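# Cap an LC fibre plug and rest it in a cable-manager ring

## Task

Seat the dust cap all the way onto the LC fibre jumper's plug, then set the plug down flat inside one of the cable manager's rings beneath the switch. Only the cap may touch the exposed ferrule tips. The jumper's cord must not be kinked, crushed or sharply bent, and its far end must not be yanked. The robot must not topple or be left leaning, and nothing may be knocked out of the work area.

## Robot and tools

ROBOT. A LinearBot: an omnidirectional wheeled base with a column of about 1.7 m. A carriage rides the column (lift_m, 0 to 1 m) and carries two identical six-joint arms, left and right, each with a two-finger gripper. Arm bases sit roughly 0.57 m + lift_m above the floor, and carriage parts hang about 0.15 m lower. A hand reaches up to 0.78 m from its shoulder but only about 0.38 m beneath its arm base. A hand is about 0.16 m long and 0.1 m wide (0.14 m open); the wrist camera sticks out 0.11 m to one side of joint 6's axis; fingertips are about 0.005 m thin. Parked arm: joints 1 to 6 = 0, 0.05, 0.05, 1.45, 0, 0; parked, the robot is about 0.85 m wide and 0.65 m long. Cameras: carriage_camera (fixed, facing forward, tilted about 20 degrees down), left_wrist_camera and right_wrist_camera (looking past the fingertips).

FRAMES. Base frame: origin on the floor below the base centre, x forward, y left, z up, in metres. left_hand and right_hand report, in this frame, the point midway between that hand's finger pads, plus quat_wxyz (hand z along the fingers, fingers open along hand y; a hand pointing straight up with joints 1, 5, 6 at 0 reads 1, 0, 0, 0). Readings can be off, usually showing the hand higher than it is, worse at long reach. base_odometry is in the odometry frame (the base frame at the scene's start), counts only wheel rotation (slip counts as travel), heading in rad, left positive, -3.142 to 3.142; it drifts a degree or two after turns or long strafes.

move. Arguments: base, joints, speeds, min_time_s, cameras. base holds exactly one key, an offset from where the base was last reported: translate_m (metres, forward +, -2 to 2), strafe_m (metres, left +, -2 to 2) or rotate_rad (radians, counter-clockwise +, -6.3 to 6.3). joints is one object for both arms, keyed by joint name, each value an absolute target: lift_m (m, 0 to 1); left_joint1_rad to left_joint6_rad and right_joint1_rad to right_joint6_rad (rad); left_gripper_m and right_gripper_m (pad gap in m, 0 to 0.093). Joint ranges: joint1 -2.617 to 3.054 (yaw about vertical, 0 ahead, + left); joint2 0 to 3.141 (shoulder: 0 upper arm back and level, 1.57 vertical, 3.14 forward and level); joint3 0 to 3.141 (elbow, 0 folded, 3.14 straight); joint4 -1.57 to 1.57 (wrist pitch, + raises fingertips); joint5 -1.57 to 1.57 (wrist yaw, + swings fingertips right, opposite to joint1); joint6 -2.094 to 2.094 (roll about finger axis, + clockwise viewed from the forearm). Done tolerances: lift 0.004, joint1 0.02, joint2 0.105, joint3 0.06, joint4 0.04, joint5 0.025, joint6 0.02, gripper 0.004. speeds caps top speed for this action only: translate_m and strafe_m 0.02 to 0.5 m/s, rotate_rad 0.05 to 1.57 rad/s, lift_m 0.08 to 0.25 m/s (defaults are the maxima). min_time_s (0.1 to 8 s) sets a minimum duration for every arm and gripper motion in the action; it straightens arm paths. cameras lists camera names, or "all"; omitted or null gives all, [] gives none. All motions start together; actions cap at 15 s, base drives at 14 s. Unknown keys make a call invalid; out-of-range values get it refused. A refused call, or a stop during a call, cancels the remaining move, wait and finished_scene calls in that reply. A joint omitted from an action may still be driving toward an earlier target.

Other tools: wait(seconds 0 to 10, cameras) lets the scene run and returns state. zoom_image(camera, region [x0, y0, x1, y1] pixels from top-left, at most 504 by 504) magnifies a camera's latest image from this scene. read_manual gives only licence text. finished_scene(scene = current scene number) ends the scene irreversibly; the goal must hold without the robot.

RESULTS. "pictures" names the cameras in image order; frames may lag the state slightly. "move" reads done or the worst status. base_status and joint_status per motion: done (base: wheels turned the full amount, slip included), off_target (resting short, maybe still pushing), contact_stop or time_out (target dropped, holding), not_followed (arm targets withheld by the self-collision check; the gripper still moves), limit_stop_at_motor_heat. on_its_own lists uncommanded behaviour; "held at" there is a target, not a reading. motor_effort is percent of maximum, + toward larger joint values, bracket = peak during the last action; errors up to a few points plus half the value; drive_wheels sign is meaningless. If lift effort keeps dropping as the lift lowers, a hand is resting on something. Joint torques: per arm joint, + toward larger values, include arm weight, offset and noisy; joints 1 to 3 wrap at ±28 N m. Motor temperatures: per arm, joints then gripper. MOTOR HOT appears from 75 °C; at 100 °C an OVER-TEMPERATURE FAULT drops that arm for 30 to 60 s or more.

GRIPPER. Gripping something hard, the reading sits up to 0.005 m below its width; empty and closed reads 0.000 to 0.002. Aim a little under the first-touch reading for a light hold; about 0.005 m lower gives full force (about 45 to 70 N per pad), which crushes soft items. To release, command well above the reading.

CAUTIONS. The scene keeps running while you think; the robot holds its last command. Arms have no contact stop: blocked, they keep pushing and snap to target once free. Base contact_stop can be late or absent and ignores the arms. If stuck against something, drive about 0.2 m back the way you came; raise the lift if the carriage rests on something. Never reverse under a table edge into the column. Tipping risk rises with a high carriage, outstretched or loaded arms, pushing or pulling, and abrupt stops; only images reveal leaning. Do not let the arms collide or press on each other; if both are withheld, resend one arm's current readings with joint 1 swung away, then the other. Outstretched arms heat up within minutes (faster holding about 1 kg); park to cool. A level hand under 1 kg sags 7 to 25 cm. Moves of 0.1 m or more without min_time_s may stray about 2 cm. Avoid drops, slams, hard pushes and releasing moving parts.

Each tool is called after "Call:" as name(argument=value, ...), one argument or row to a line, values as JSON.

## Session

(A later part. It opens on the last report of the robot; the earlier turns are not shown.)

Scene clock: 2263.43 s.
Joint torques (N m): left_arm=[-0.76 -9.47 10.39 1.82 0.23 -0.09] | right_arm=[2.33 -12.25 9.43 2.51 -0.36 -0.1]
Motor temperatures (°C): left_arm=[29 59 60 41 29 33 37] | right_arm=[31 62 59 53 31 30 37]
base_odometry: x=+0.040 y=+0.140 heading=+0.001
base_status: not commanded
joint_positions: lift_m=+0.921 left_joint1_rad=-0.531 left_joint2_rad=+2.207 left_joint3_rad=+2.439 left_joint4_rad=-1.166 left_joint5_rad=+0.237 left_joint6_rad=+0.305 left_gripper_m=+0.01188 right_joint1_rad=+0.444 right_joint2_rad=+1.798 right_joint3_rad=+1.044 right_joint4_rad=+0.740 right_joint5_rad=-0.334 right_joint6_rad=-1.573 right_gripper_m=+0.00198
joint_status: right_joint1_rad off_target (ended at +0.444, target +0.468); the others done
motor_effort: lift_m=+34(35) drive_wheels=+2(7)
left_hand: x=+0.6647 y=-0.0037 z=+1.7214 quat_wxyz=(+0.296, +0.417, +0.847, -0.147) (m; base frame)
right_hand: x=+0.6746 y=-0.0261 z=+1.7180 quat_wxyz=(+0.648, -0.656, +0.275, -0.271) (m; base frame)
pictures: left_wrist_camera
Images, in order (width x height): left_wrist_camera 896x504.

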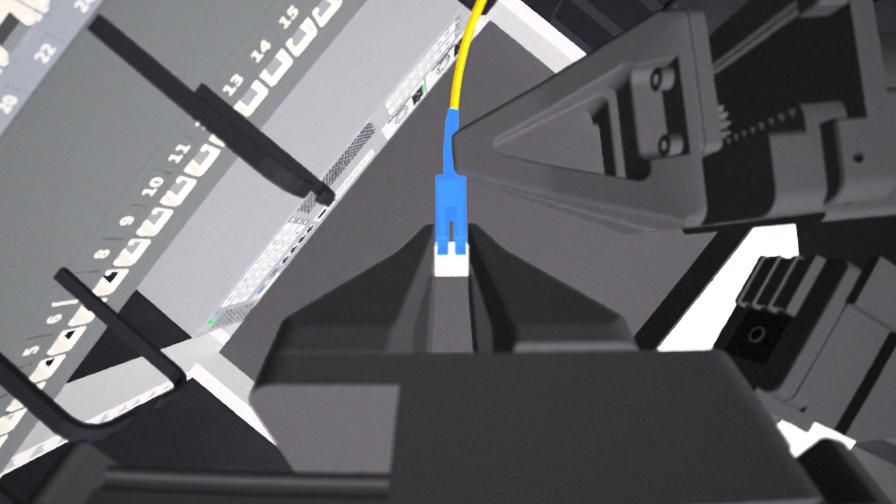

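Call:
move(
  joints={"right_joint1_rad": 0.480, "right_joint5_rad": -0.354, "left_joint4_rad": -1.130, "left_joint5_rad": 0.249},
  min_time_s=1.5,
  cameras=[],
)

Call:
move(
  cameras=["left_wrist_camera"],
)

Call:
zoom_image(
  camera="left_wrist_camera",
  region=[400, 180, 500, 280],
)

Scene clock: 2276.77 s.
Joint torques (N m): left_arm=[-0.73 -9.48 10.41 1.91 0.31 -0.09] | right_arm=[2.82 -12.25 9.43 2.52 -0.45 -0.1]
Motor temperatures (°C): left_arm=[29 59 61 42 29 33 37] | right_arm=[31 62 59 53 31 30 37]
move: off_target
base_odometry: x=+0.040 y=+0.140 heading=+0.001
base_status: not commanded
joint_positions: lift_m=+0.921 left_joint1_rad=-0.531 left_joint2_rad=+2.207 left_joint3_rad=+2.439 left_joint4_rad=-1.167 left_joint5_rad=+0.233 left_joint6_rad=+0.305 left_gripper_m=+0.01188 right_joint1_rad=+0.452 right_joint2_rad=+1.798 right_joint3_rad=+1.044 right_joint4_rad=+0.740 right_joint5_rad=-0.313 right_joint6_rad=-1.573 right_gripper_m=+0.00198
joint_status: right_joint1_rad off_target (ended at +0.452, target +0.480); right_joint5_rad off_target (ended at -0.313, target -0.354); the others done
motor_effort: lift_m=+34(35) drive_wheels=+5(6)
left_hand: x=+0.6650 y=-0.0032 z=+1.7213 quat_wxyz=(+0.296, +0.416, +0.847, -0.145) (m; base frame)
right_hand: x=+0.6749 y=-0.0251 z=+1.7179 quat_wxyz=(+0.646, -0.655, +0.280, -0.275) (m; base frame)
pictures: none
No camera images: "cameras" was empty.

Scene clock: 2276.77 s.
Joint torques (N m): left_arm=[-0.73 -9.48 10.41 1.91 0.31 -0.09] | right_arm=[2.82 -12.25 9.43 2.52 -0.45 -0.1]
Motor temperatures (°C): left_arm=[29 59 61 42 29 33 37] | right_arm=[31 62 59 53 31 30 37]
base_odometry: x=+0.040 y=+0.140 heading=+0.001
base_status: not commanded
joint_positions: lift_m=+0.921 left_joint1_rad=-0.531 left_joint2_rad=+2.207 left_joint3_rad=+2.439 left_joint4_rad=-1.167 left_joint5_rad=+0.233 left_joint6_rad=+0.305 left_gripper_m=+0.01188 right_joint1_rad=+0.452 right_joint2_rad=+1.798 right_joint3_rad=+1.044 right_joint4_rad=+0.740 right_joint5_rad=-0.313 right_joint6_rad=-1.573 right_gripper_m=+0.00198
joint_status: right_joint1_rad off_target (ended at +0.452, target +0.480); right_joint5_rad off_target (ended at -0.313, target -0.354); the others done
motor_effort: lift_m=+34(35) drive_wheels=+5(6)
left_hand: x=+0.6650 y=-0.0032 z=+1.7213 quat_wxyz=(+0.296, +0.416, +0.847, -0.145) (m; base frame)
right_hand: x=+0.6749 y=-0.0251 z=+1.7179 quat_wxyz=(+0.646, -0.655, +0.280, -0.275) (m; base frame)
pictures: left_wrist_camera
Images, in order (width x height): left_wrist_camera 896x504.

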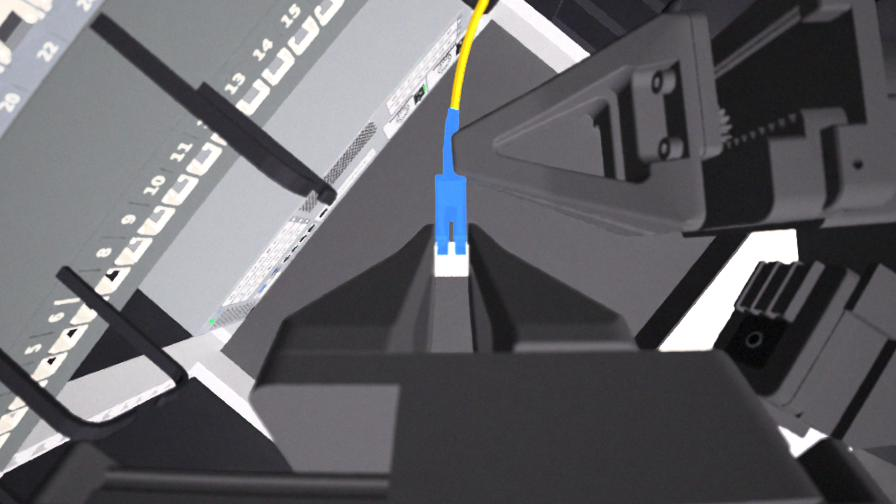

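Scaled by 5.040 from the camera's 896x504 image, which has a finer 1280x720 frame.

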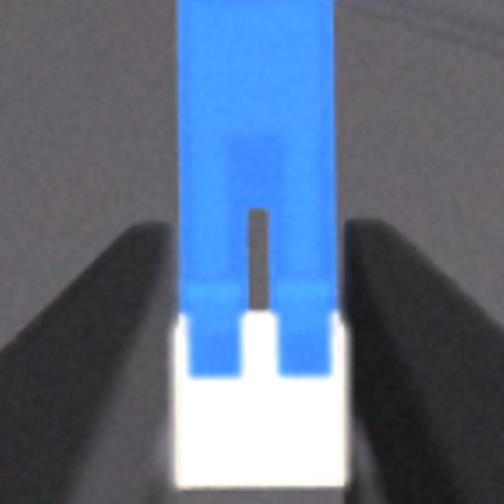

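Call:
move(
  joints={"right_joint1_rad": 0.490, "right_joint5_rad": -0.395, "left_joint4_rad": -1.120, "left_joint5_rad": 0.260},
  min_time_s=1.5,
  cameras=[],
)

Call:
move(
  cameras=["left_wrist_camera", "right_wrist_camera"],
)

Call:
zoom_image(
  camera="left_wrist_camera",
  region=[400, 180, 500, 280],
)

Call:
zoom_image(
  camera="right_wrist_camera",
  region=[410, 85, 510, 225],
)

Scene clock: 2296.27 s.
Joint torques (N m): left_arm=[-0.76 -9.48 10.37 2.07 0.42 -0.08] | right_arm=[3.59 -12.26 9.44 2.55 -0.87 -0.1]
Motor temperatures (°C): left_arm=[29 59 61 42 29 33 37] | right_arm=[32 62 60 53 32 30 37]
move: off_target
base_odometry: x=+0.040 y=+0.140 heading=+0.001
base_status: not commanded
joint_positions: lift_m=+0.921 left_joint1_rad=-0.531 left_joint2_rad=+2.207 left_joint3_rad=+2.439 left_joint4_rad=-1.172 left_joint5_rad=+0.233 left_joint6_rad=+0.305 left_gripper_m=+0.01188 right_joint1_rad=+0.454 right_joint2_rad=+1.798 right_joint3_rad=+1.044 right_joint4_rad=+0.738 right_joint5_rad=-0.315 right_joint6_rad=-1.573 right_gripper_m=+0.00198
joint_status: left_joint4_rad off_target (ended at -1.172, target -1.120); left_joint5_rad off_target (ended at +0.233, target +0.260); right_joint1_rad off_target (ended at +0.454, target +0.490); right_joint5_rad off_target (ended at -0.315, target -0.395)
motor_effort: lift_m=+34(35) drive_wheels=+3(6)
left_hand: x=+0.6641 y=-0.0027 z=+1.7206 quat_wxyz=(+0.294, +0.416, +0.848, -0.145) (m; base frame)
right_hand: x=+0.6741 y=-0.0240 z=+1.7174 quat_wxyz=(+0.646, -0.656, +0.279, -0.273) (m; base frame)
pictures: none
No camera images: "cameras" was empty.

Scene clock: 2296.27 s.
Joint torques (N m): left_arm=[-0.76 -9.48 10.37 2.07 0.42 -0.08] | right_arm=[3.59 -12.26 9.44 2.55 -0.87 -0.1]
Motor temperatures (°C): left_arm=[29 59 61 42 29 33 37] | right_arm=[32 62 60 53 32 30 37]
base_odometry: x=+0.040 y=+0.140 heading=+0.001
base_status: not commanded
joint_positions: lift_m=+0.921 left_joint1_rad=-0.531 left_joint2_rad=+2.207 left_joint3_rad=+2.439 left_joint4_rad=-1.172 left_joint5_rad=+0.233 left_joint6_rad=+0.305 left_gripper_m=+0.01188 right_joint1_rad=+0.454 right_joint2_rad=+1.798 right_joint3_rad=+1.044 right_joint4_rad=+0.738 right_joint5_rad=-0.315 right_joint6_rad=-1.573 right_gripper_m=+0.00198
joint_status: left_joint4_rad off_target (ended at -1.172, target -1.120); left_joint5_rad off_target (ended at +0.233, target +0.260); right_joint1_rad off_target (ended at +0.454, target +0.490); right_joint5_rad off_target (ended at -0.315, target -0.395)
motor_effort: lift_m=+34(35) drive_wheels=+3(6)
left_hand: x=+0.6641 y=-0.0027 z=+1.7206 quat_wxyz=(+0.294, +0.416, +0.848, -0.145) (m; base frame)
right_hand: x=+0.6741 y=-0.0240 z=+1.7174 quat_wxyz=(+0.646, -0.656, +0.279, -0.273) (m; base frame)
pictures: left_wrist_camera, right_wrist_camera
Images, in order (width x height): left_wrist_camera 896x504, right_wrist_camera 896x504.

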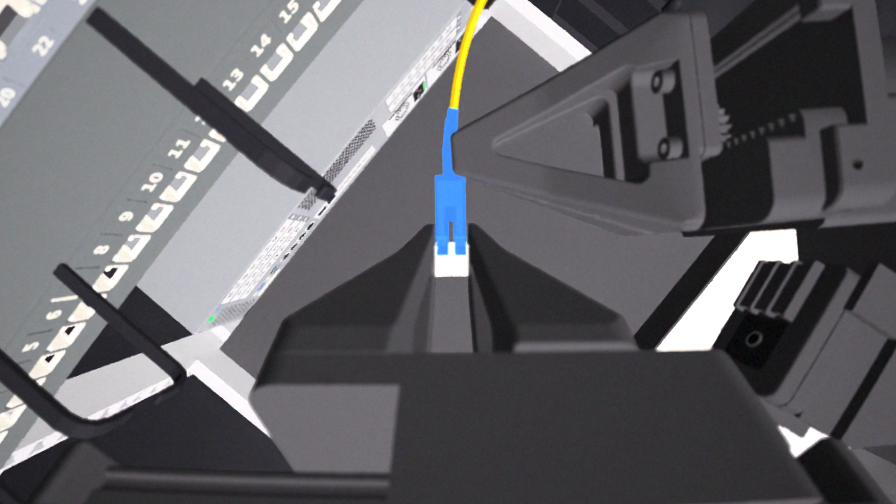

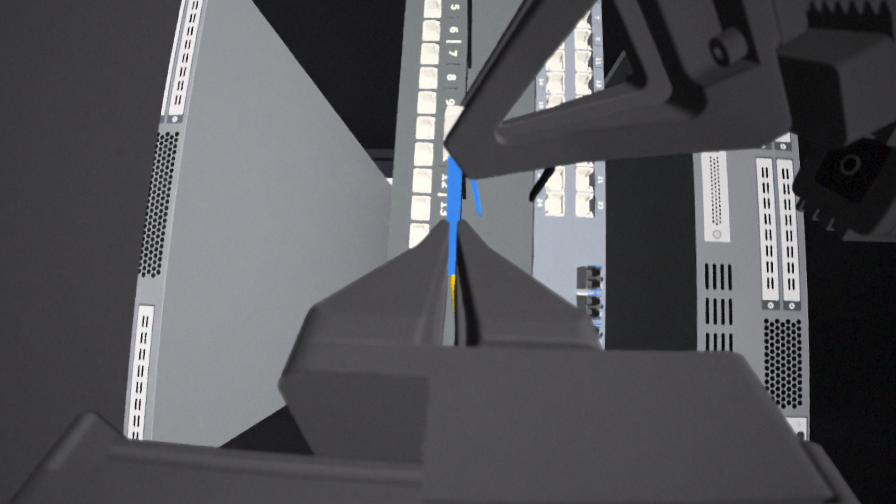

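Scaled by 5.040 from the camera's 896x504 image, which has a finer 1280x720 frame.

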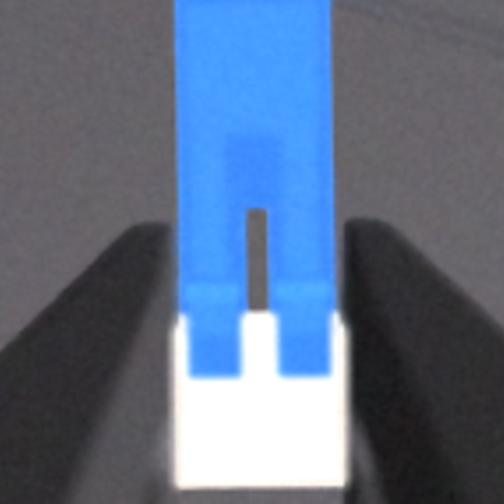

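Scaled by 3.600 from the camera's 896x504 image, which has a finer 1280x720 frame.

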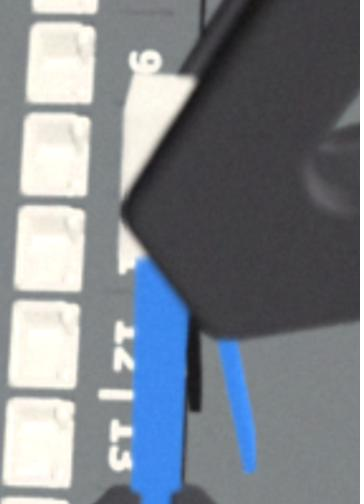

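Call:
move(
  joints={"left_joint1_rad": -0.5215, "left_joint5_rad": 0.243},
  min_time_s=1.5,
  cameras=[],
)

Call:
move(
  cameras=["left_wrist_camera"],
)

Call:
zoom_image(
  camera="left_wrist_camera",
  region=[400, 180, 500, 280],
)

Scene clock: 2344.97 s.
Joint torques (N m): left_arm=[0.35 -9.46 10.4 2.13 0.27 -0.09] | right_arm=[3.3 -12.26 9.44 2.6 -0.84 -0.1]
Motor temperatures (°C): left_arm=[29 60 61 46 29 33 37] | right_arm=[32 62 60 51 32 30 37]
move: done
base_odometry: x=+0.040 y=+0.140 heading=+0.001
base_status: not commanded
joint_positions: lift_m=+0.921 left_joint1_rad=-0.525 left_joint2_rad=+2.207 left_joint3_rad=+2.439 left_joint4_rad=-1.178 left_joint5_rad=+0.233 left_joint6_rad=+0.305 left_gripper_m=+0.01188 right_joint1_rad=+0.457 right_joint2_rad=+1.798 right_joint3_rad=+1.044 right_joint4_rad=+0.735 right_joint5_rad=-0.317 right_joint6_rad=-1.574 right_gripper_m=+0.00198
joint_status: all done
motor_effort: lift_m=+34(35) drive_wheels=+1(6)
left_hand: x=+0.6647 y=+0.0004 z=+1.7196 quat_wxyz=(+0.291, +0.414, +0.850, -0.144) (m; base frame)
right_hand: x=+0.6730 y=-0.0224 z=+1.7167 quat_wxyz=(+0.646, -0.657, +0.278, -0.271) (m; base frame)
pictures: none
No camera images: "cameras" was empty.

Scene clock: 2344.97 s.
Joint torques (N m): left_arm=[0.35 -9.46 10.4 2.13 0.27 -0.09] | right_arm=[3.3 -12.26 9.44 2.6 -0.84 -0.1]
Motor temperatures (°C): left_arm=[29 60 61 46 29 33 37] | right_arm=[32 62 60 51 32 30 37]
base_odometry: x=+0.040 y=+0.140 heading=+0.001
base_status: not commanded
joint_positions: lift_m=+0.921 left_joint1_rad=-0.525 left_joint2_rad=+2.207 left_joint3_rad=+2.439 left_joint4_rad=-1.178 left_joint5_rad=+0.233 left_joint6_rad=+0.305 left_gripper_m=+0.01188 right_joint1_rad=+0.457 right_joint2_rad=+1.798 right_joint3_rad=+1.044 right_joint4_rad=+0.735 right_joint5_rad=-0.317 right_joint6_rad=-1.574 right_gripper_m=+0.00198
joint_status: all done
motor_effort: lift_m=+34(35) drive_wheels=+1(6)
left_hand: x=+0.6647 y=+0.0004 z=+1.7196 quat_wxyz=(+0.291, +0.414, +0.850, -0.144) (m; base frame)
right_hand: x=+0.6730 y=-0.0224 z=+1.7167 quat_wxyz=(+0.646, -0.657, +0.278, -0.271) (m; base frame)
pictures: left_wrist_camera
Images, in order (width x height): left_wrist_camera 896x504.

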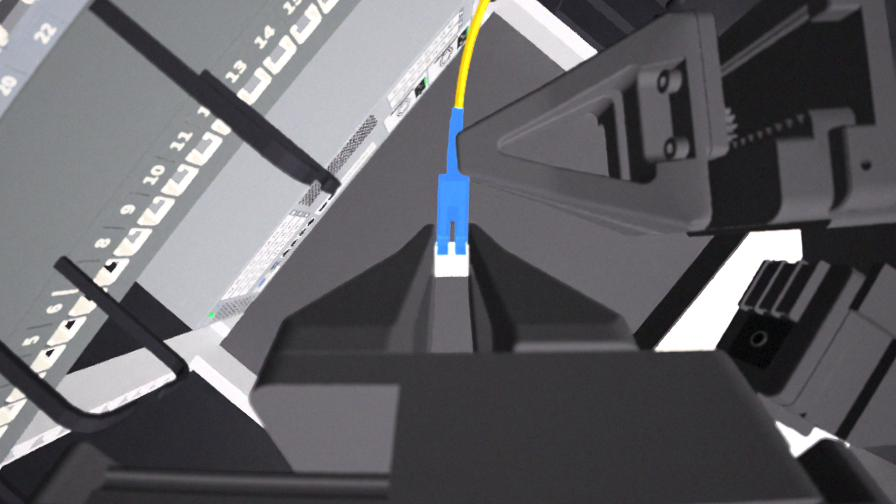

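Scaled by 5.040 from the camera's 896x504 image, which has a finer 1280x720 frame.

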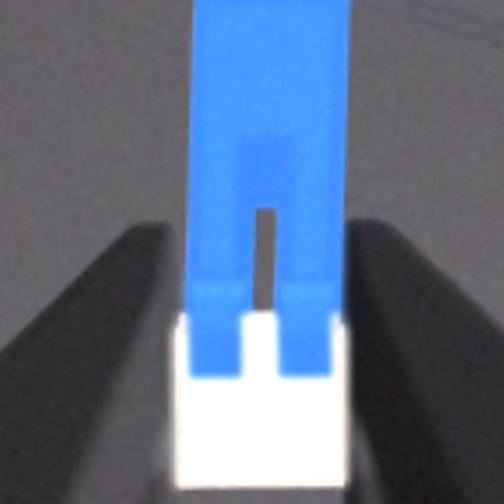

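Call:
move(
  joints={"left_joint1_rad": -0.5370},
  min_time_s=1.5,
  cameras=[],
)

Call:
move(
  cameras=["left_wrist_camera"],
)

Call:
zoom_image(
  camera="left_wrist_camera",
  region=[400, 180, 500, 280],
)

Scene clock: 2353.97 s.
Joint torques (N m): left_arm=[-0.88 -9.46 10.39 2.14 0.27 -0.09] | right_arm=[3.28 -12.25 9.44 2.59 -0.84 -0.1]
Motor temperatures (°C): left_arm=[29 60 61 46 29 33 37] | right_arm=[32 62 60 51 32 30 37]
move: done
base_odometry: x=+0.040 y=+0.140 heading=+0.001
base_status: not commanded
joint_positions: lift_m=+0.921 left_joint1_rad=-0.525 left_joint2_rad=+2.207 left_joint3_rad=+2.439 left_joint4_rad=-1.179 left_joint5_rad=+0.233 left_joint6_rad=+0.305 left_gripper_m=+0.01188 right_joint1_rad=+0.457 right_joint2_rad=+1.798 right_joint3_rad=+1.044 right_joint4_rad=+0.734 right_joint5_rad=-0.317 right_joint6_rad=-1.574 right_gripper_m=+0.00198
joint_status: all done
motor_effort: lift_m=+34(35) drive_wheels=+3(7)
left_hand: x=+0.6645 y=+0.0005 z=+1.7195 quat_wxyz=(+0.291, +0.414, +0.851, -0.144) (m; base frame)
right_hand: x=+0.6729 y=-0.0222 z=+1.7165 quat_wxyz=(+0.646, -0.658, +0.278, -0.270) (m; base frame)
pictures: none
No camera images: "cameras" was empty.

Scene clock: 2353.97 s.
Joint torques (N m): left_arm=[-0.88 -9.46 10.39 2.14 0.27 -0.09] | right_arm=[3.28 -12.25 9.44 2.59 -0.84 -0.1]
Motor temperatures (°C): left_arm=[29 60 61 46 29 33 37] | right_arm=[32 62 60 51 32 30 37]
base_odometry: x=+0.040 y=+0.140 heading=+0.001
base_status: not commanded
joint_positions: lift_m=+0.921 left_joint1_rad=-0.525 left_joint2_rad=+2.207 left_joint3_rad=+2.439 left_joint4_rad=-1.179 left_joint5_rad=+0.233 left_joint6_rad=+0.305 left_gripper_m=+0.01188 right_joint1_rad=+0.457 right_joint2_rad=+1.798 right_joint3_rad=+1.044 right_joint4_rad=+0.734 right_joint5_rad=-0.317 right_joint6_rad=-1.574 right_gripper_m=+0.00198
joint_status: all done
motor_effort: lift_m=+34(35) drive_wheels=+3(7)
left_hand: x=+0.6645 y=+0.0005 z=+1.7195 quat_wxyz=(+0.291, +0.414, +0.851, -0.144) (m; base frame)
right_hand: x=+0.6729 y=-0.0222 z=+1.7165 quat_wxyz=(+0.646, -0.658, +0.278, -0.270) (m; base frame)
pictures: left_wrist_camera
Images, in order (width x height): left_wrist_camera 896x504.

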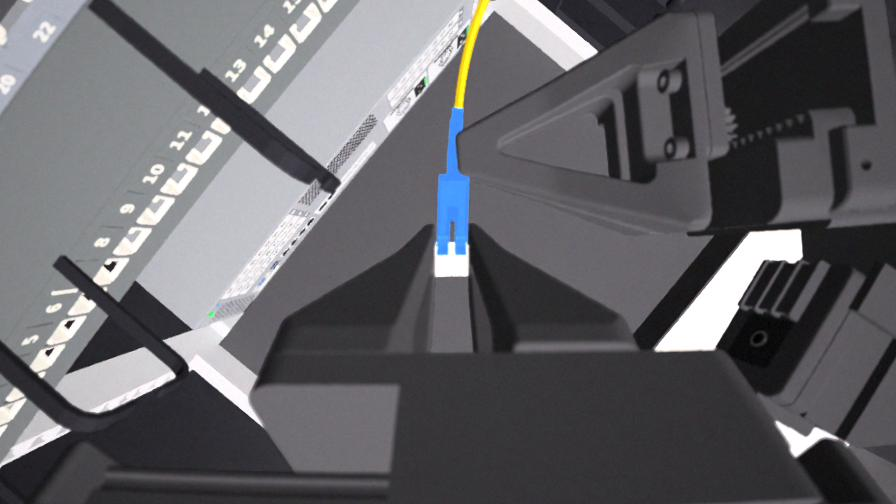

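Scaled by 5.040 from the camera's 896x504 image, which has a finer 1280x720 frame.

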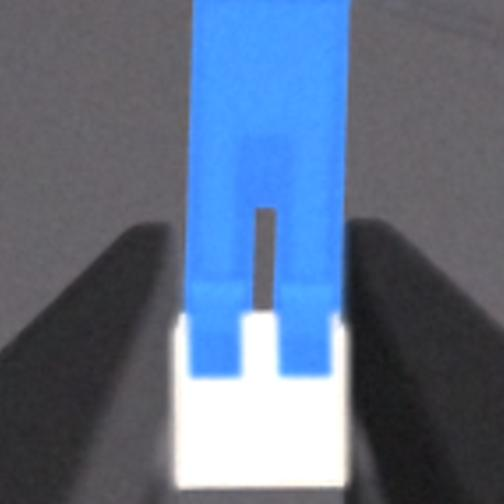

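Call:
move(
  joints={"left_joint1_rad": -0.5440},
  min_time_s=1.5,
  cameras=[],
)

Call:
move(
  cameras=["left_wrist_camera"],
)

Call:
zoom_image(
  camera="left_wrist_camera",
  region=[400, 180, 500, 280],
)

Scene clock: 2359.33 s.
Joint torques (N m): left_arm=[-1.37 -9.46 10.4 2.14 0.26 -0.09] | right_arm=[3.25 -12.27 9.44 2.6 -0.84 -0.09]
Motor temperatures (°C): left_arm=[29 60 61 46 29 33 37] | right_arm=[32 62 60 51 32 30 37]
move: done
base_odometry: x=+0.040 y=+0.140 heading=+0.001
base_status: not commanded
joint_positions: lift_m=+0.921 left_joint1_rad=-0.526 left_joint2_rad=+2.207 left_joint3_rad=+2.439 left_joint4_rad=-1.179 left_joint5_rad=+0.233 left_joint6_rad=+0.305 left_gripper_m=+0.01188 right_joint1_rad=+0.457 right_joint2_rad=+1.798 right_joint3_rad=+1.044 right_joint4_rad=+0.734 right_joint5_rad=-0.317 right_joint6_rad=-1.574 right_gripper_m=+0.00198
joint_status: all done
motor_effort: lift_m=+35(35) drive_wheels=+4(7)
left_hand: x=+0.6643 y=+0.0002 z=+1.7195 quat_wxyz=(+0.291, +0.414, +0.850, -0.144) (m; base frame)
right_hand: x=+0.6729 y=-0.0222 z=+1.7165 quat_wxyz=(+0.646, -0.658, +0.278, -0.270) (m; base frame)
pictures: none
No camera images: "cameras" was empty.

Scene clock: 2359.33 s.
Joint torques (N m): left_arm=[-1.37 -9.46 10.4 2.14 0.26 -0.09] | right_arm=[3.25 -12.27 9.44 2.6 -0.84 -0.09]
Motor temperatures (°C): left_arm=[29 60 61 46 29 33 37] | right_arm=[32 62 60 51 32 30 37]
base_odometry: x=+0.040 y=+0.140 heading=+0.001
base_status: not commanded
joint_positions: lift_m=+0.921 left_joint1_rad=-0.526 left_joint2_rad=+2.207 left_joint3_rad=+2.439 left_joint4_rad=-1.179 left_joint5_rad=+0.233 left_joint6_rad=+0.305 left_gripper_m=+0.01188 right_joint1_rad=+0.457 right_joint2_rad=+1.798 right_joint3_rad=+1.044 right_joint4_rad=+0.734 right_joint5_rad=-0.317 right_joint6_rad=-1.574 right_gripper_m=+0.00198
joint_status: all done
motor_effort: lift_m=+35(35) drive_wheels=+4(7)
left_hand: x=+0.6643 y=+0.0002 z=+1.7195 quat_wxyz=(+0.291, +0.414, +0.850, -0.144) (m; base frame)
right_hand: x=+0.6729 y=-0.0222 z=+1.7165 quat_wxyz=(+0.646, -0.658, +0.278, -0.270) (m; base frame)
pictures: left_wrist_camera
Images, in order (width x height): left_wrist_camera 896x504.

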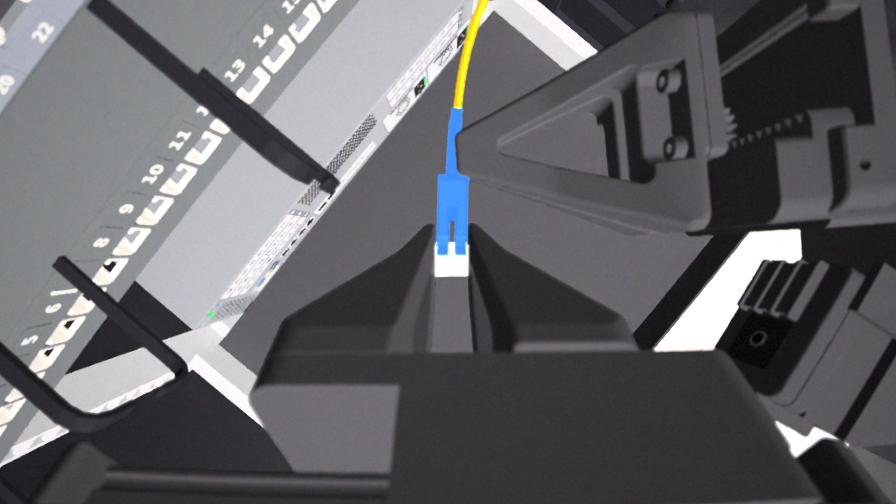

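Scaled by 5.040 from the camera's 896x504 image, which has a finer 1280x720 frame.

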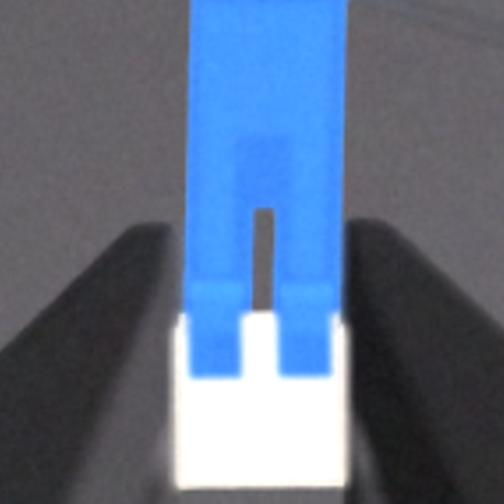

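Call:
move(
  joints={"left_joint1_rad": -0.5510},
  min_time_s=1.5,
  cameras=[],
)

Call:
move(
  cameras=["left_wrist_camera", "right_wrist_camera"],
)

Call:
zoom_image(
  camera="left_wrist_camera",
  region=[400, 180, 500, 280],
)

Call:
zoom_image(
  camera="right_wrist_camera",
  region=[420, 95, 490, 165],
)

Call:
zoom_image(
  camera="right_wrist_camera",
  region=[420, 155, 490, 225],
)

Scene clock: 2368.53 s.
Joint torques (N m): left_arm=[-1.77 -9.46 10.41 2.16 0.28 -0.09] | right_arm=[3.26 -12.26 9.44 2.6 -0.85 -0.1]
Motor temperatures (°C): left_arm=[29 60 62 45 29 33 37] | right_arm=[32 62 60 51 32 30 37]
move: off_target
base_odometry: x=+0.040 y=+0.140 heading=+0.001
base_status: not commanded
joint_positions: lift_m=+0.921 left_joint1_rad=-0.529 left_joint2_rad=+2.207 left_joint3_rad=+2.439 left_joint4_rad=-1.180 left_joint5_rad=+0.231 left_joint6_rad=+0.305 left_gripper_m=+0.01188 right_joint1_rad=+0.457 right_joint2_rad=+1.798 right_joint3_rad=+1.044 right_joint4_rad=+0.733 right_joint5_rad=-0.317 right_joint6_rad=-1.574 right_gripper_m=+0.00198
joint_status: left_joint1_rad off_target (ended at -0.529, target -0.551)
motor_effort: lift_m=+34(35) drive_wheels=+2(7)
left_hand: x=+0.6636 y=-0.0005 z=+1.7193 quat_wxyz=(+0.290, +0.415, +0.850, -0.143) (m; base frame)
right_hand: x=+0.6729 y=-0.0222 z=+1.7163 quat_wxyz=(+0.646, -0.658, +0.278, -0.270) (m; base frame)
pictures: none
No camera images: "cameras" was empty.

Scene clock: 2368.53 s.
Joint torques (N m): left_arm=[-1.77 -9.46 10.41 2.16 0.28 -0.09] | right_arm=[3.26 -12.26 9.44 2.6 -0.85 -0.1]
Motor temperatures (°C): left_arm=[29 60 62 45 29 33 37] | right_arm=[32 62 60 51 32 30 37]
base_odometry: x=+0.040 y=+0.140 heading=+0.001
base_status: not commanded
joint_positions: lift_m=+0.921 left_joint1_rad=-0.529 left_joint2_rad=+2.207 left_joint3_rad=+2.439 left_joint4_rad=-1.180 left_joint5_rad=+0.231 left_joint6_rad=+0.305 left_gripper_m=+0.01188 right_joint1_rad=+0.457 right_joint2_rad=+1.798 right_joint3_rad=+1.044 right_joint4_rad=+0.733 right_joint5_rad=-0.317 right_joint6_rad=-1.574 right_gripper_m=+0.00198
joint_status: left_joint1_rad off_target (ended at -0.529, target -0.551)
motor_effort: lift_m=+34(35) drive_wheels=+2(7)
left_hand: x=+0.6636 y=-0.0005 z=+1.7193 quat_wxyz=(+0.290, +0.415, +0.850, -0.143) (m; base frame)
right_hand: x=+0.6729 y=-0.0222 z=+1.7163 quat_wxyz=(+0.646, -0.658, +0.278, -0.270) (m; base frame)
pictures: left_wrist_camera, right_wrist_camera
Images, in order (width x height): left_wrist_camera 896x504, right_wrist_camera 896x504.

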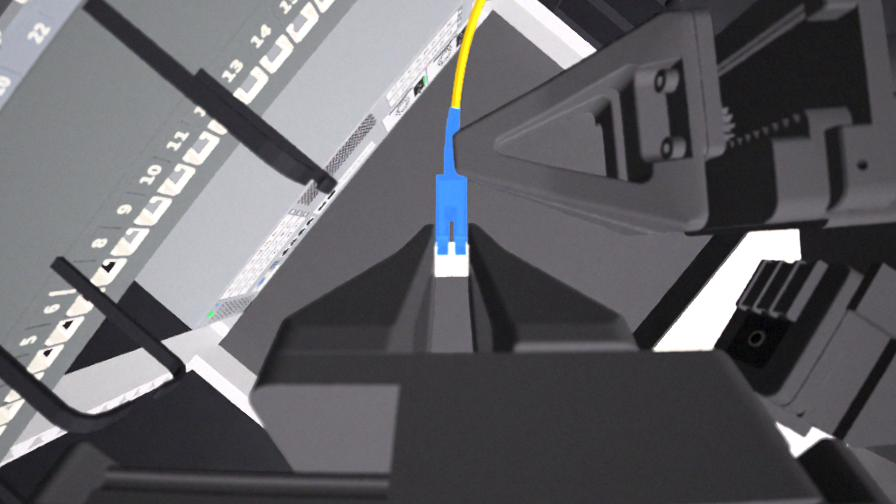

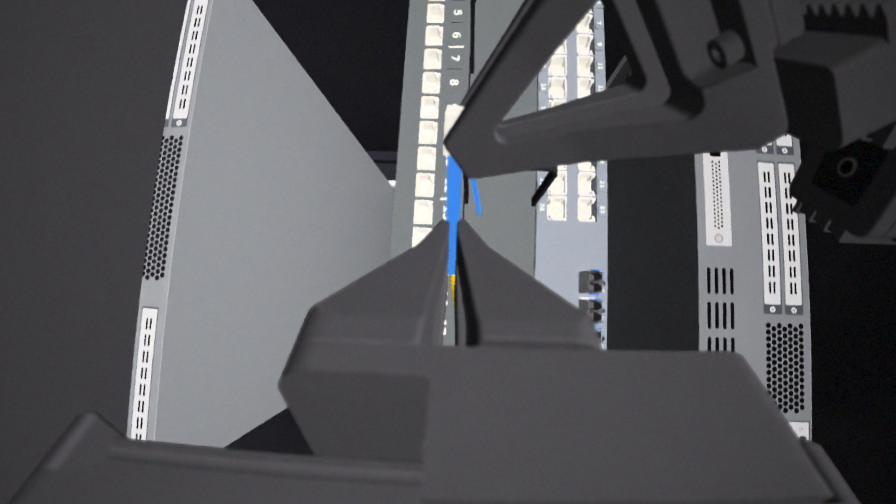

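Scaled by 5.040 from the camera's 896x504 image, which has a finer 1280x720 frame.

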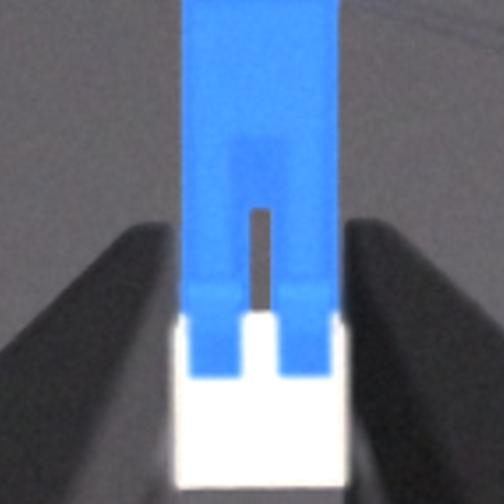

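Scaled by 7.200 from the camera's 896x504 image, which has a finer 1280x720 frame.

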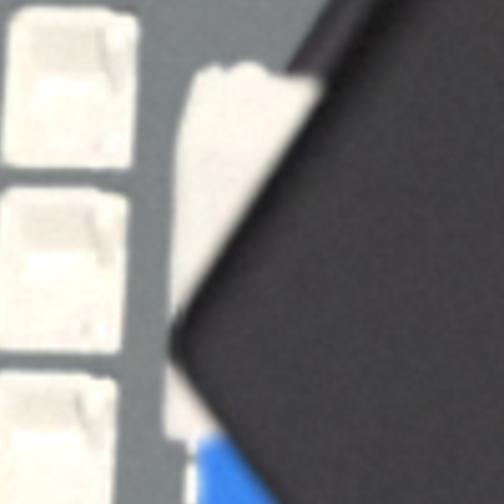

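Scaled by 7.200 from the camera's 896x504 image, which has a finer 1280x720 frame.

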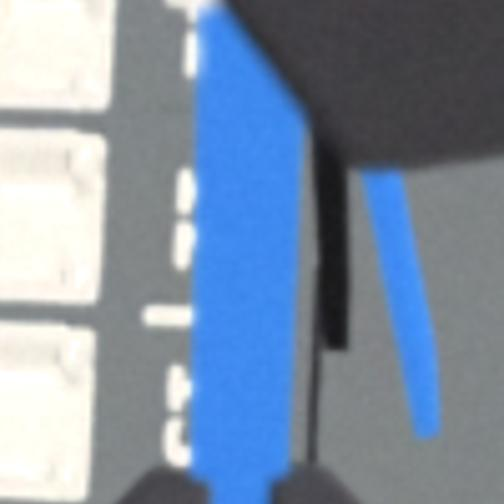

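Call:
move(
  joints={"right_joint6_rad": -1.538},
  min_time_s=1.5,
  cameras=[],
)

Call:
move(
  cameras=["left_wrist_camera", "right_wrist_camera"],
)

Call:
zoom_image(
  camera="left_wrist_camera",
  region=[400, 180, 500, 280],
)

Call:
zoom_image(
  camera="right_wrist_camera",
  region=[420, 95, 490, 165],
)

Call:
zoom_image(
  camera="right_wrist_camera",
  region=[420, 155, 490, 225],
)

Scene clock: 2393.17 s.
Joint torques (N m): left_arm=[-1.74 -9.46 10.4 2.15 0.28 -0.09] | right_arm=[3.28 -12.27 9.43 2.63 -0.84 0.13]
Motor temperatures (°C): left_arm=[29 60 62 45 29 33 37] | right_arm=[32 62 60 52 33 30 37]
move: done
base_odometry: x=+0.040 y=+0.140 heading=+0.001
base_status: not commanded
joint_positions: lift_m=+0.921 left_joint1_rad=-0.529 left_joint2_rad=+2.207 left_joint3_rad=+2.439 left_joint4_rad=-1.180 left_joint5_rad=+0.231 left_joint6_rad=+0.305 left_gripper_m=+0.01188 right_joint1_rad=+0.457 right_joint2_rad=+1.798 right_joint3_rad=+1.044 right_joint4_rad=+0.730 right_joint5_rad=-0.317 right_joint6_rad=-1.552 right_gripper_m=+0.00198
joint_status: all done
motor_effort: lift_m=+34(35) drive_wheels=+4(7)
left_hand: x=+0.6635 y=-0.0006 z=+1.7192 quat_wxyz=(+0.290, +0.415, +0.850, -0.143) (m; base frame)
right_hand: x=+0.6729 y=-0.0222 z=+1.7157 quat_wxyz=(+0.648, -0.655, +0.286, -0.263) (m; base frame)
pictures: none
No camera images: "cameras" was empty.

Scene clock: 2393.17 s.
Joint torques (N m): left_arm=[-1.74 -9.46 10.4 2.15 0.28 -0.09] | right_arm=[3.28 -12.27 9.43 2.63 -0.84 0.13]
Motor temperatures (°C): left_arm=[29 60 62 45 29 33 37] | right_arm=[32 62 60 52 33 30 37]
base_odometry: x=+0.040 y=+0.140 heading=+0.001
base_status: not commanded
joint_positions: lift_m=+0.921 left_joint1_rad=-0.529 left_joint2_rad=+2.207 left_joint3_rad=+2.439 left_joint4_rad=-1.180 left_joint5_rad=+0.231 left_joint6_rad=+0.305 left_gripper_m=+0.01188 right_joint1_rad=+0.457 right_joint2_rad=+1.798 right_joint3_rad=+1.044 right_joint4_rad=+0.730 right_joint5_rad=-0.317 right_joint6_rad=-1.552 right_gripper_m=+0.00198
joint_status: all done
motor_effort: lift_m=+34(35) drive_wheels=+4(7)
left_hand: x=+0.6635 y=-0.0006 z=+1.7192 quat_wxyz=(+0.290, +0.415, +0.850, -0.143) (m; base frame)
right_hand: x=+0.6729 y=-0.0222 z=+1.7157 quat_wxyz=(+0.648, -0.655, +0.286, -0.263) (m; base frame)
pictures: left_wrist_camera, right_wrist_camera
Images, in order (width x height): left_wrist_camera 896x504, right_wrist_camera 896x504.

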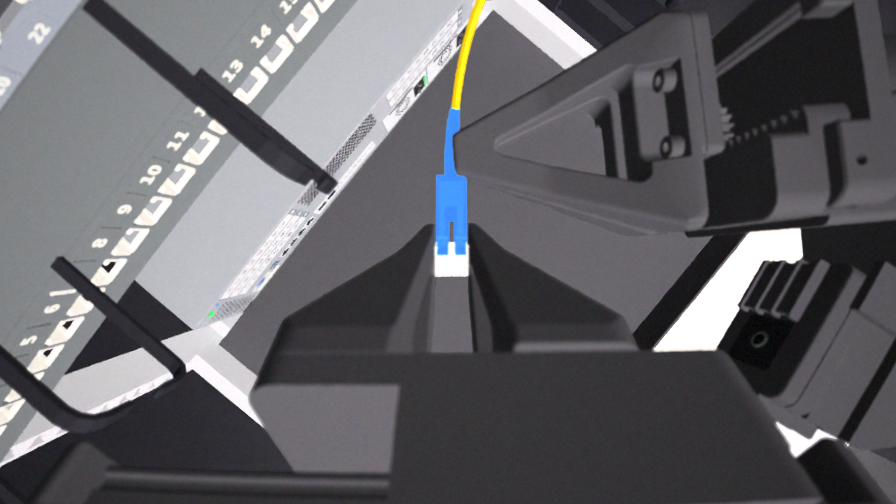

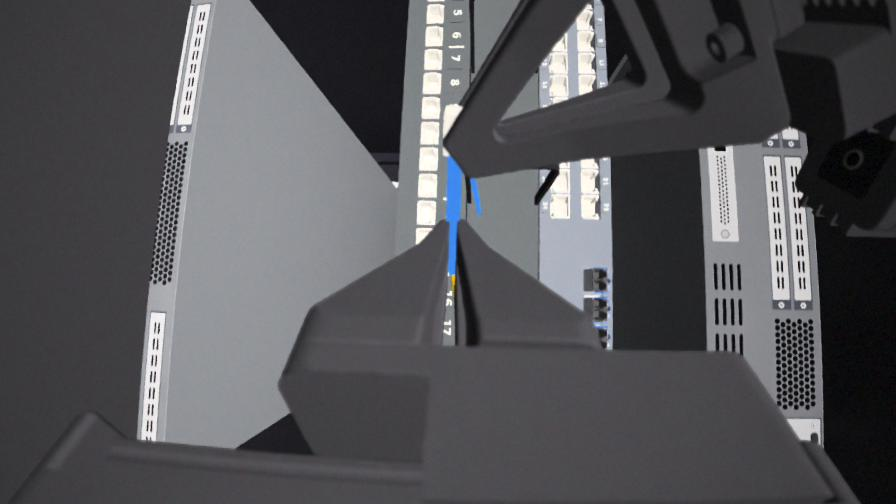

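Scaled by 5.040 from the camera's 896x504 image, which has a finer 1280x720 frame.

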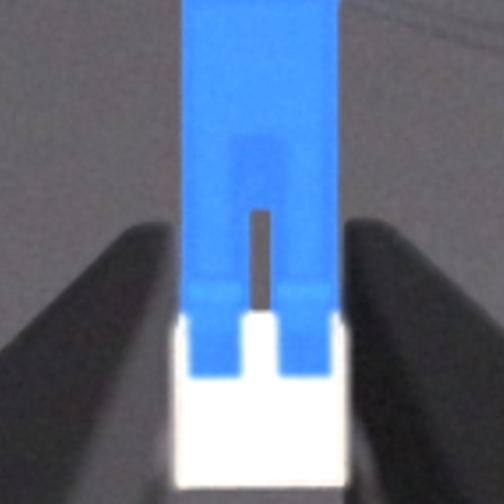

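Scaled by 7.200 from the camera's 896x504 image, which has a finer 1280x720 frame.

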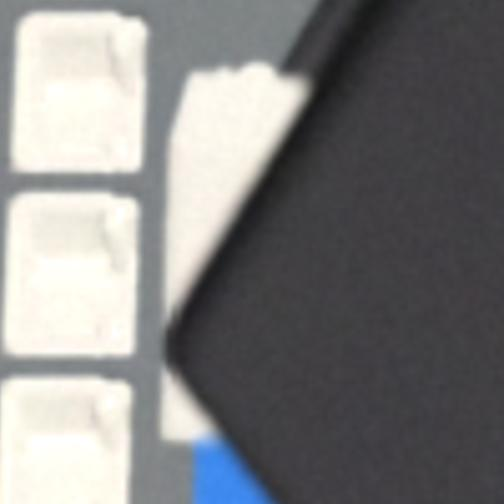

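Scaled by 7.200 from the camera's 896x504 image, which has a finer 1280x720 frame.

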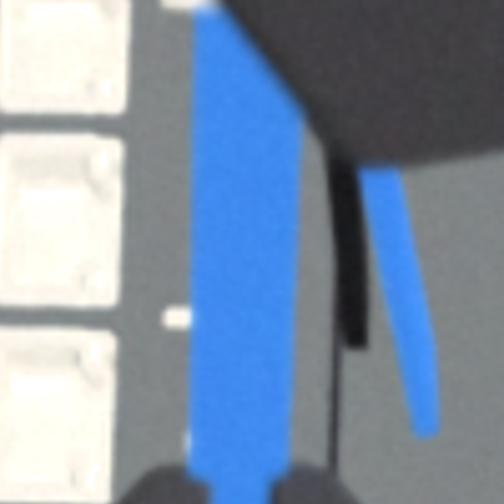

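Call:
move(
  joints={"right_joint6_rad": -1.520, "right_joint1_rad": 0.498, "right_joint5_rad": -0.405},
  min_time_s=1.5,
  cameras=[],
)

Call:
move(
  cameras=["left_wrist_camera", "right_wrist_camera"],
)

Call:
zoom_image(
  camera="left_wrist_camera",
  region=[400, 180, 500, 280],
)

Call:
zoom_image(
  camera="right_wrist_camera",
  region=[420, 95, 490, 165],
)

Scene clock: 2403.17 s.
Joint torques (N m): left_arm=[-1.76 -9.44 10.39 2.17 0.29 -0.09] | right_arm=[3.92 -12.26 9.44 2.67 -0.95 0.15]
Motor temperatures (°C): left_arm=[30 60 62 45 29 33 37] | right_arm=[32 62 60 53 33 30 37]
move: off_target
base_odometry: x=+0.040 y=+0.140 heading=+0.001
base_status: not commanded
joint_positions: lift_m=+0.921 left_joint1_rad=-0.529 left_joint2_rad=+2.207 left_joint3_rad=+2.439 left_joint4_rad=-1.182 left_joint5_rad=+0.230 left_joint6_rad=+0.305 left_gripper_m=+0.01188 right_joint1_rad=+0.458 right_joint2_rad=+1.798 right_joint3_rad=+1.044 right_joint4_rad=+0.727 right_joint5_rad=-0.317 right_joint6_rad=-1.534 right_gripper_m=+0.00198
joint_status: right_joint1_rad off_target (ended at +0.458, target +0.498); right_joint5_rad off_target (ended at -0.317, target -0.405); the others done
motor_effort: lift_m=+34(35) drive_wheels=+1(7)
left_hand: x=+0.6633 y=-0.0003 z=+1.7190 quat_wxyz=(+0.289, +0.415, +0.851, -0.143) (m; base frame)
right_hand: x=+0.6725 y=-0.0217 z=+1.7149 quat_wxyz=(+0.650, -0.654, +0.292, -0.256) (m; base frame)
pictures: none
No camera images: "cameras" was empty.

Scene clock: 2403.17 s.
Joint torques (N m): left_arm=[-1.76 -9.44 10.39 2.17 0.29 -0.09] | right_arm=[3.92 -12.26 9.44 2.67 -0.95 0.15]
Motor temperatures (°C): left_arm=[30 60 62 45 29 33 37] | right_arm=[32 62 60 53 33 30 37]
base_odometry: x=+0.040 y=+0.140 heading=+0.001
base_status: not commanded
joint_positions: lift_m=+0.921 left_joint1_rad=-0.529 left_joint2_rad=+2.207 left_joint3_rad=+2.439 left_joint4_rad=-1.182 left_joint5_rad=+0.230 left_joint6_rad=+0.305 left_gripper_m=+0.01188 right_joint1_rad=+0.458 right_joint2_rad=+1.798 right_joint3_rad=+1.044 right_joint4_rad=+0.727 right_joint5_rad=-0.317 right_joint6_rad=-1.534 right_gripper_m=+0.00198
joint_status: right_joint1_rad off_target (ended at +0.458, target +0.498); right_joint5_rad off_target (ended at -0.317, target -0.405); the others done
motor_effort: lift_m=+34(35) drive_wheels=+1(7)
left_hand: x=+0.6633 y=-0.0003 z=+1.7190 quat_wxyz=(+0.289, +0.415, +0.851, -0.143) (m; base frame)
right_hand: x=+0.6725 y=-0.0217 z=+1.7149 quat_wxyz=(+0.650, -0.654, +0.292, -0.256) (m; base frame)
pictures: left_wrist_camera, right_wrist_camera
Images, in order (width x height): left_wrist_camera 896x504, right_wrist_camera 896x504.

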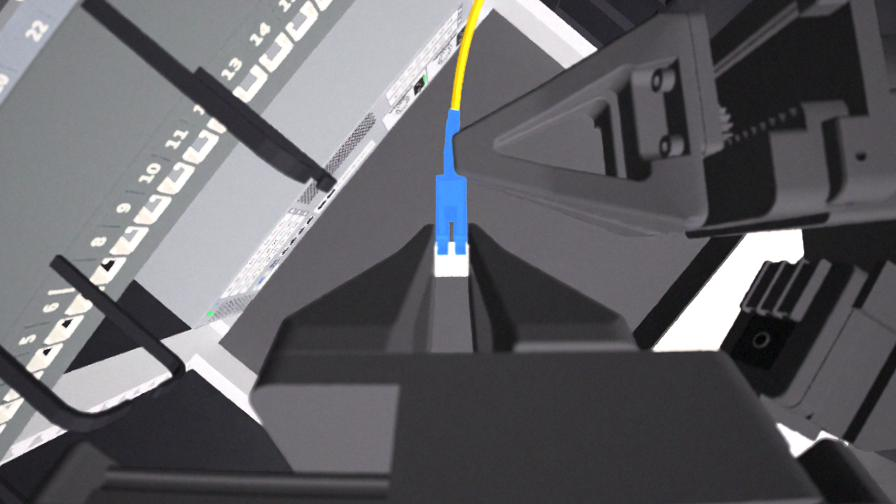

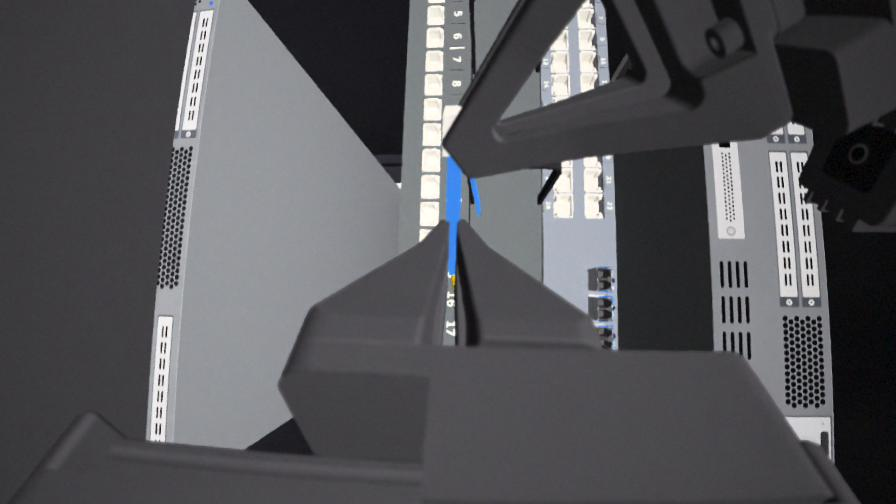

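Scaled by 5.040 from the camera's 896x504 image, which has a finer 1280x720 frame.

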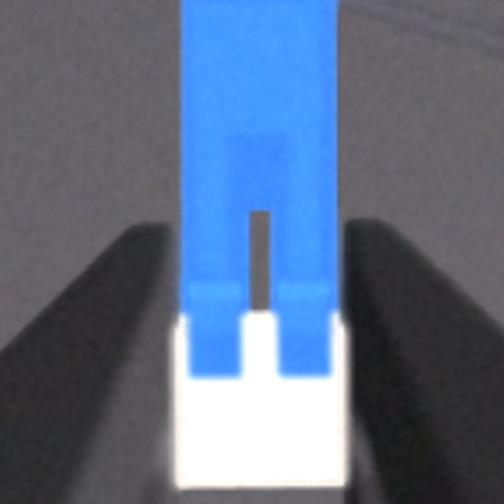

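Scaled by 7.200 from the camera's 896x504 image, which has a finer 1280x720 frame.

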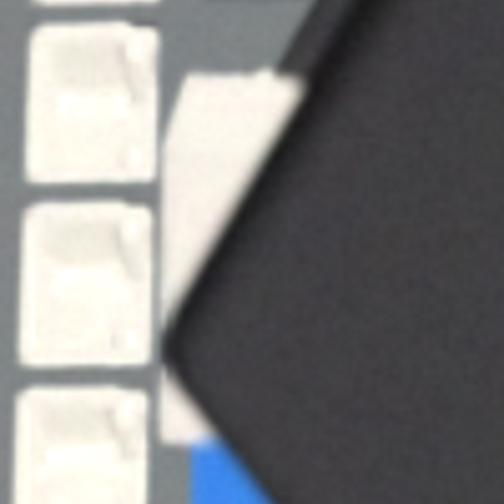

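Call:
zoom_image(
  camera="left_wrist_camera",
  region=[432, 222, 472, 262],
)

Call:
zoom_image(
  camera="left_wrist_camera",
  region=[425, 165, 480, 220],
)

Scaled by 12.600 from the camera's 896x504 image, which has a finer 1280x720 frame.

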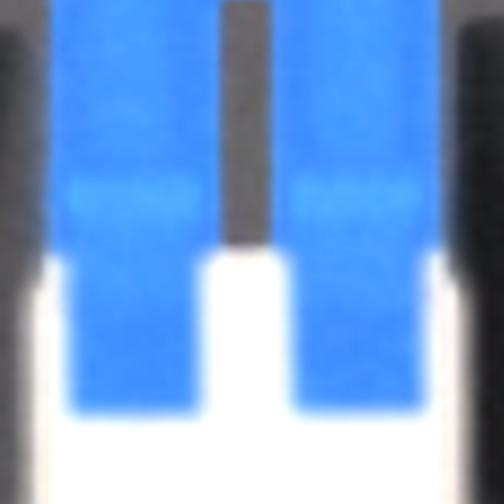

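Scaled by 9.164 from the camera's 896x504 image, which has a finer 1280x720 frame.

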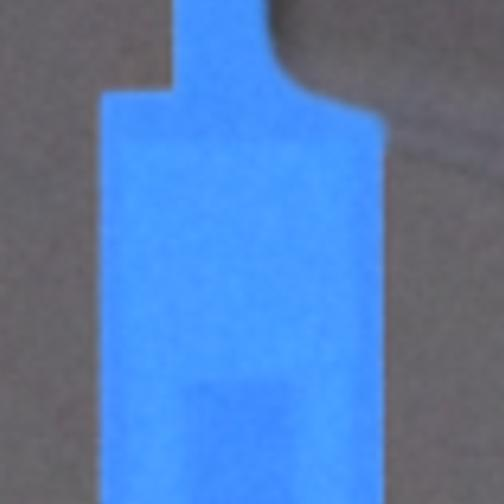

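Call:
zoom_image(
  camera="right_wrist_camera",
  region=[420, 155, 490, 225],
)

Scaled by 7.200 from the camera's 896x504 image, which has a finer 1280x720 frame.

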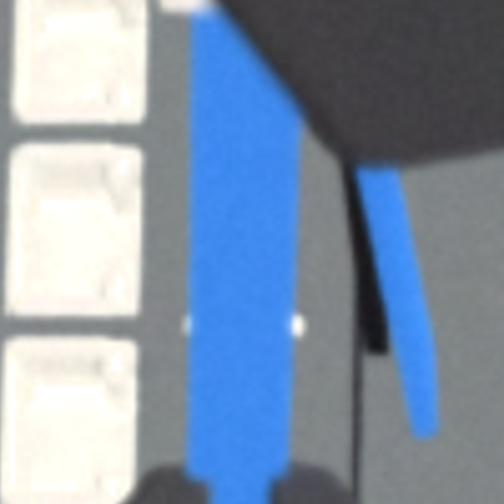

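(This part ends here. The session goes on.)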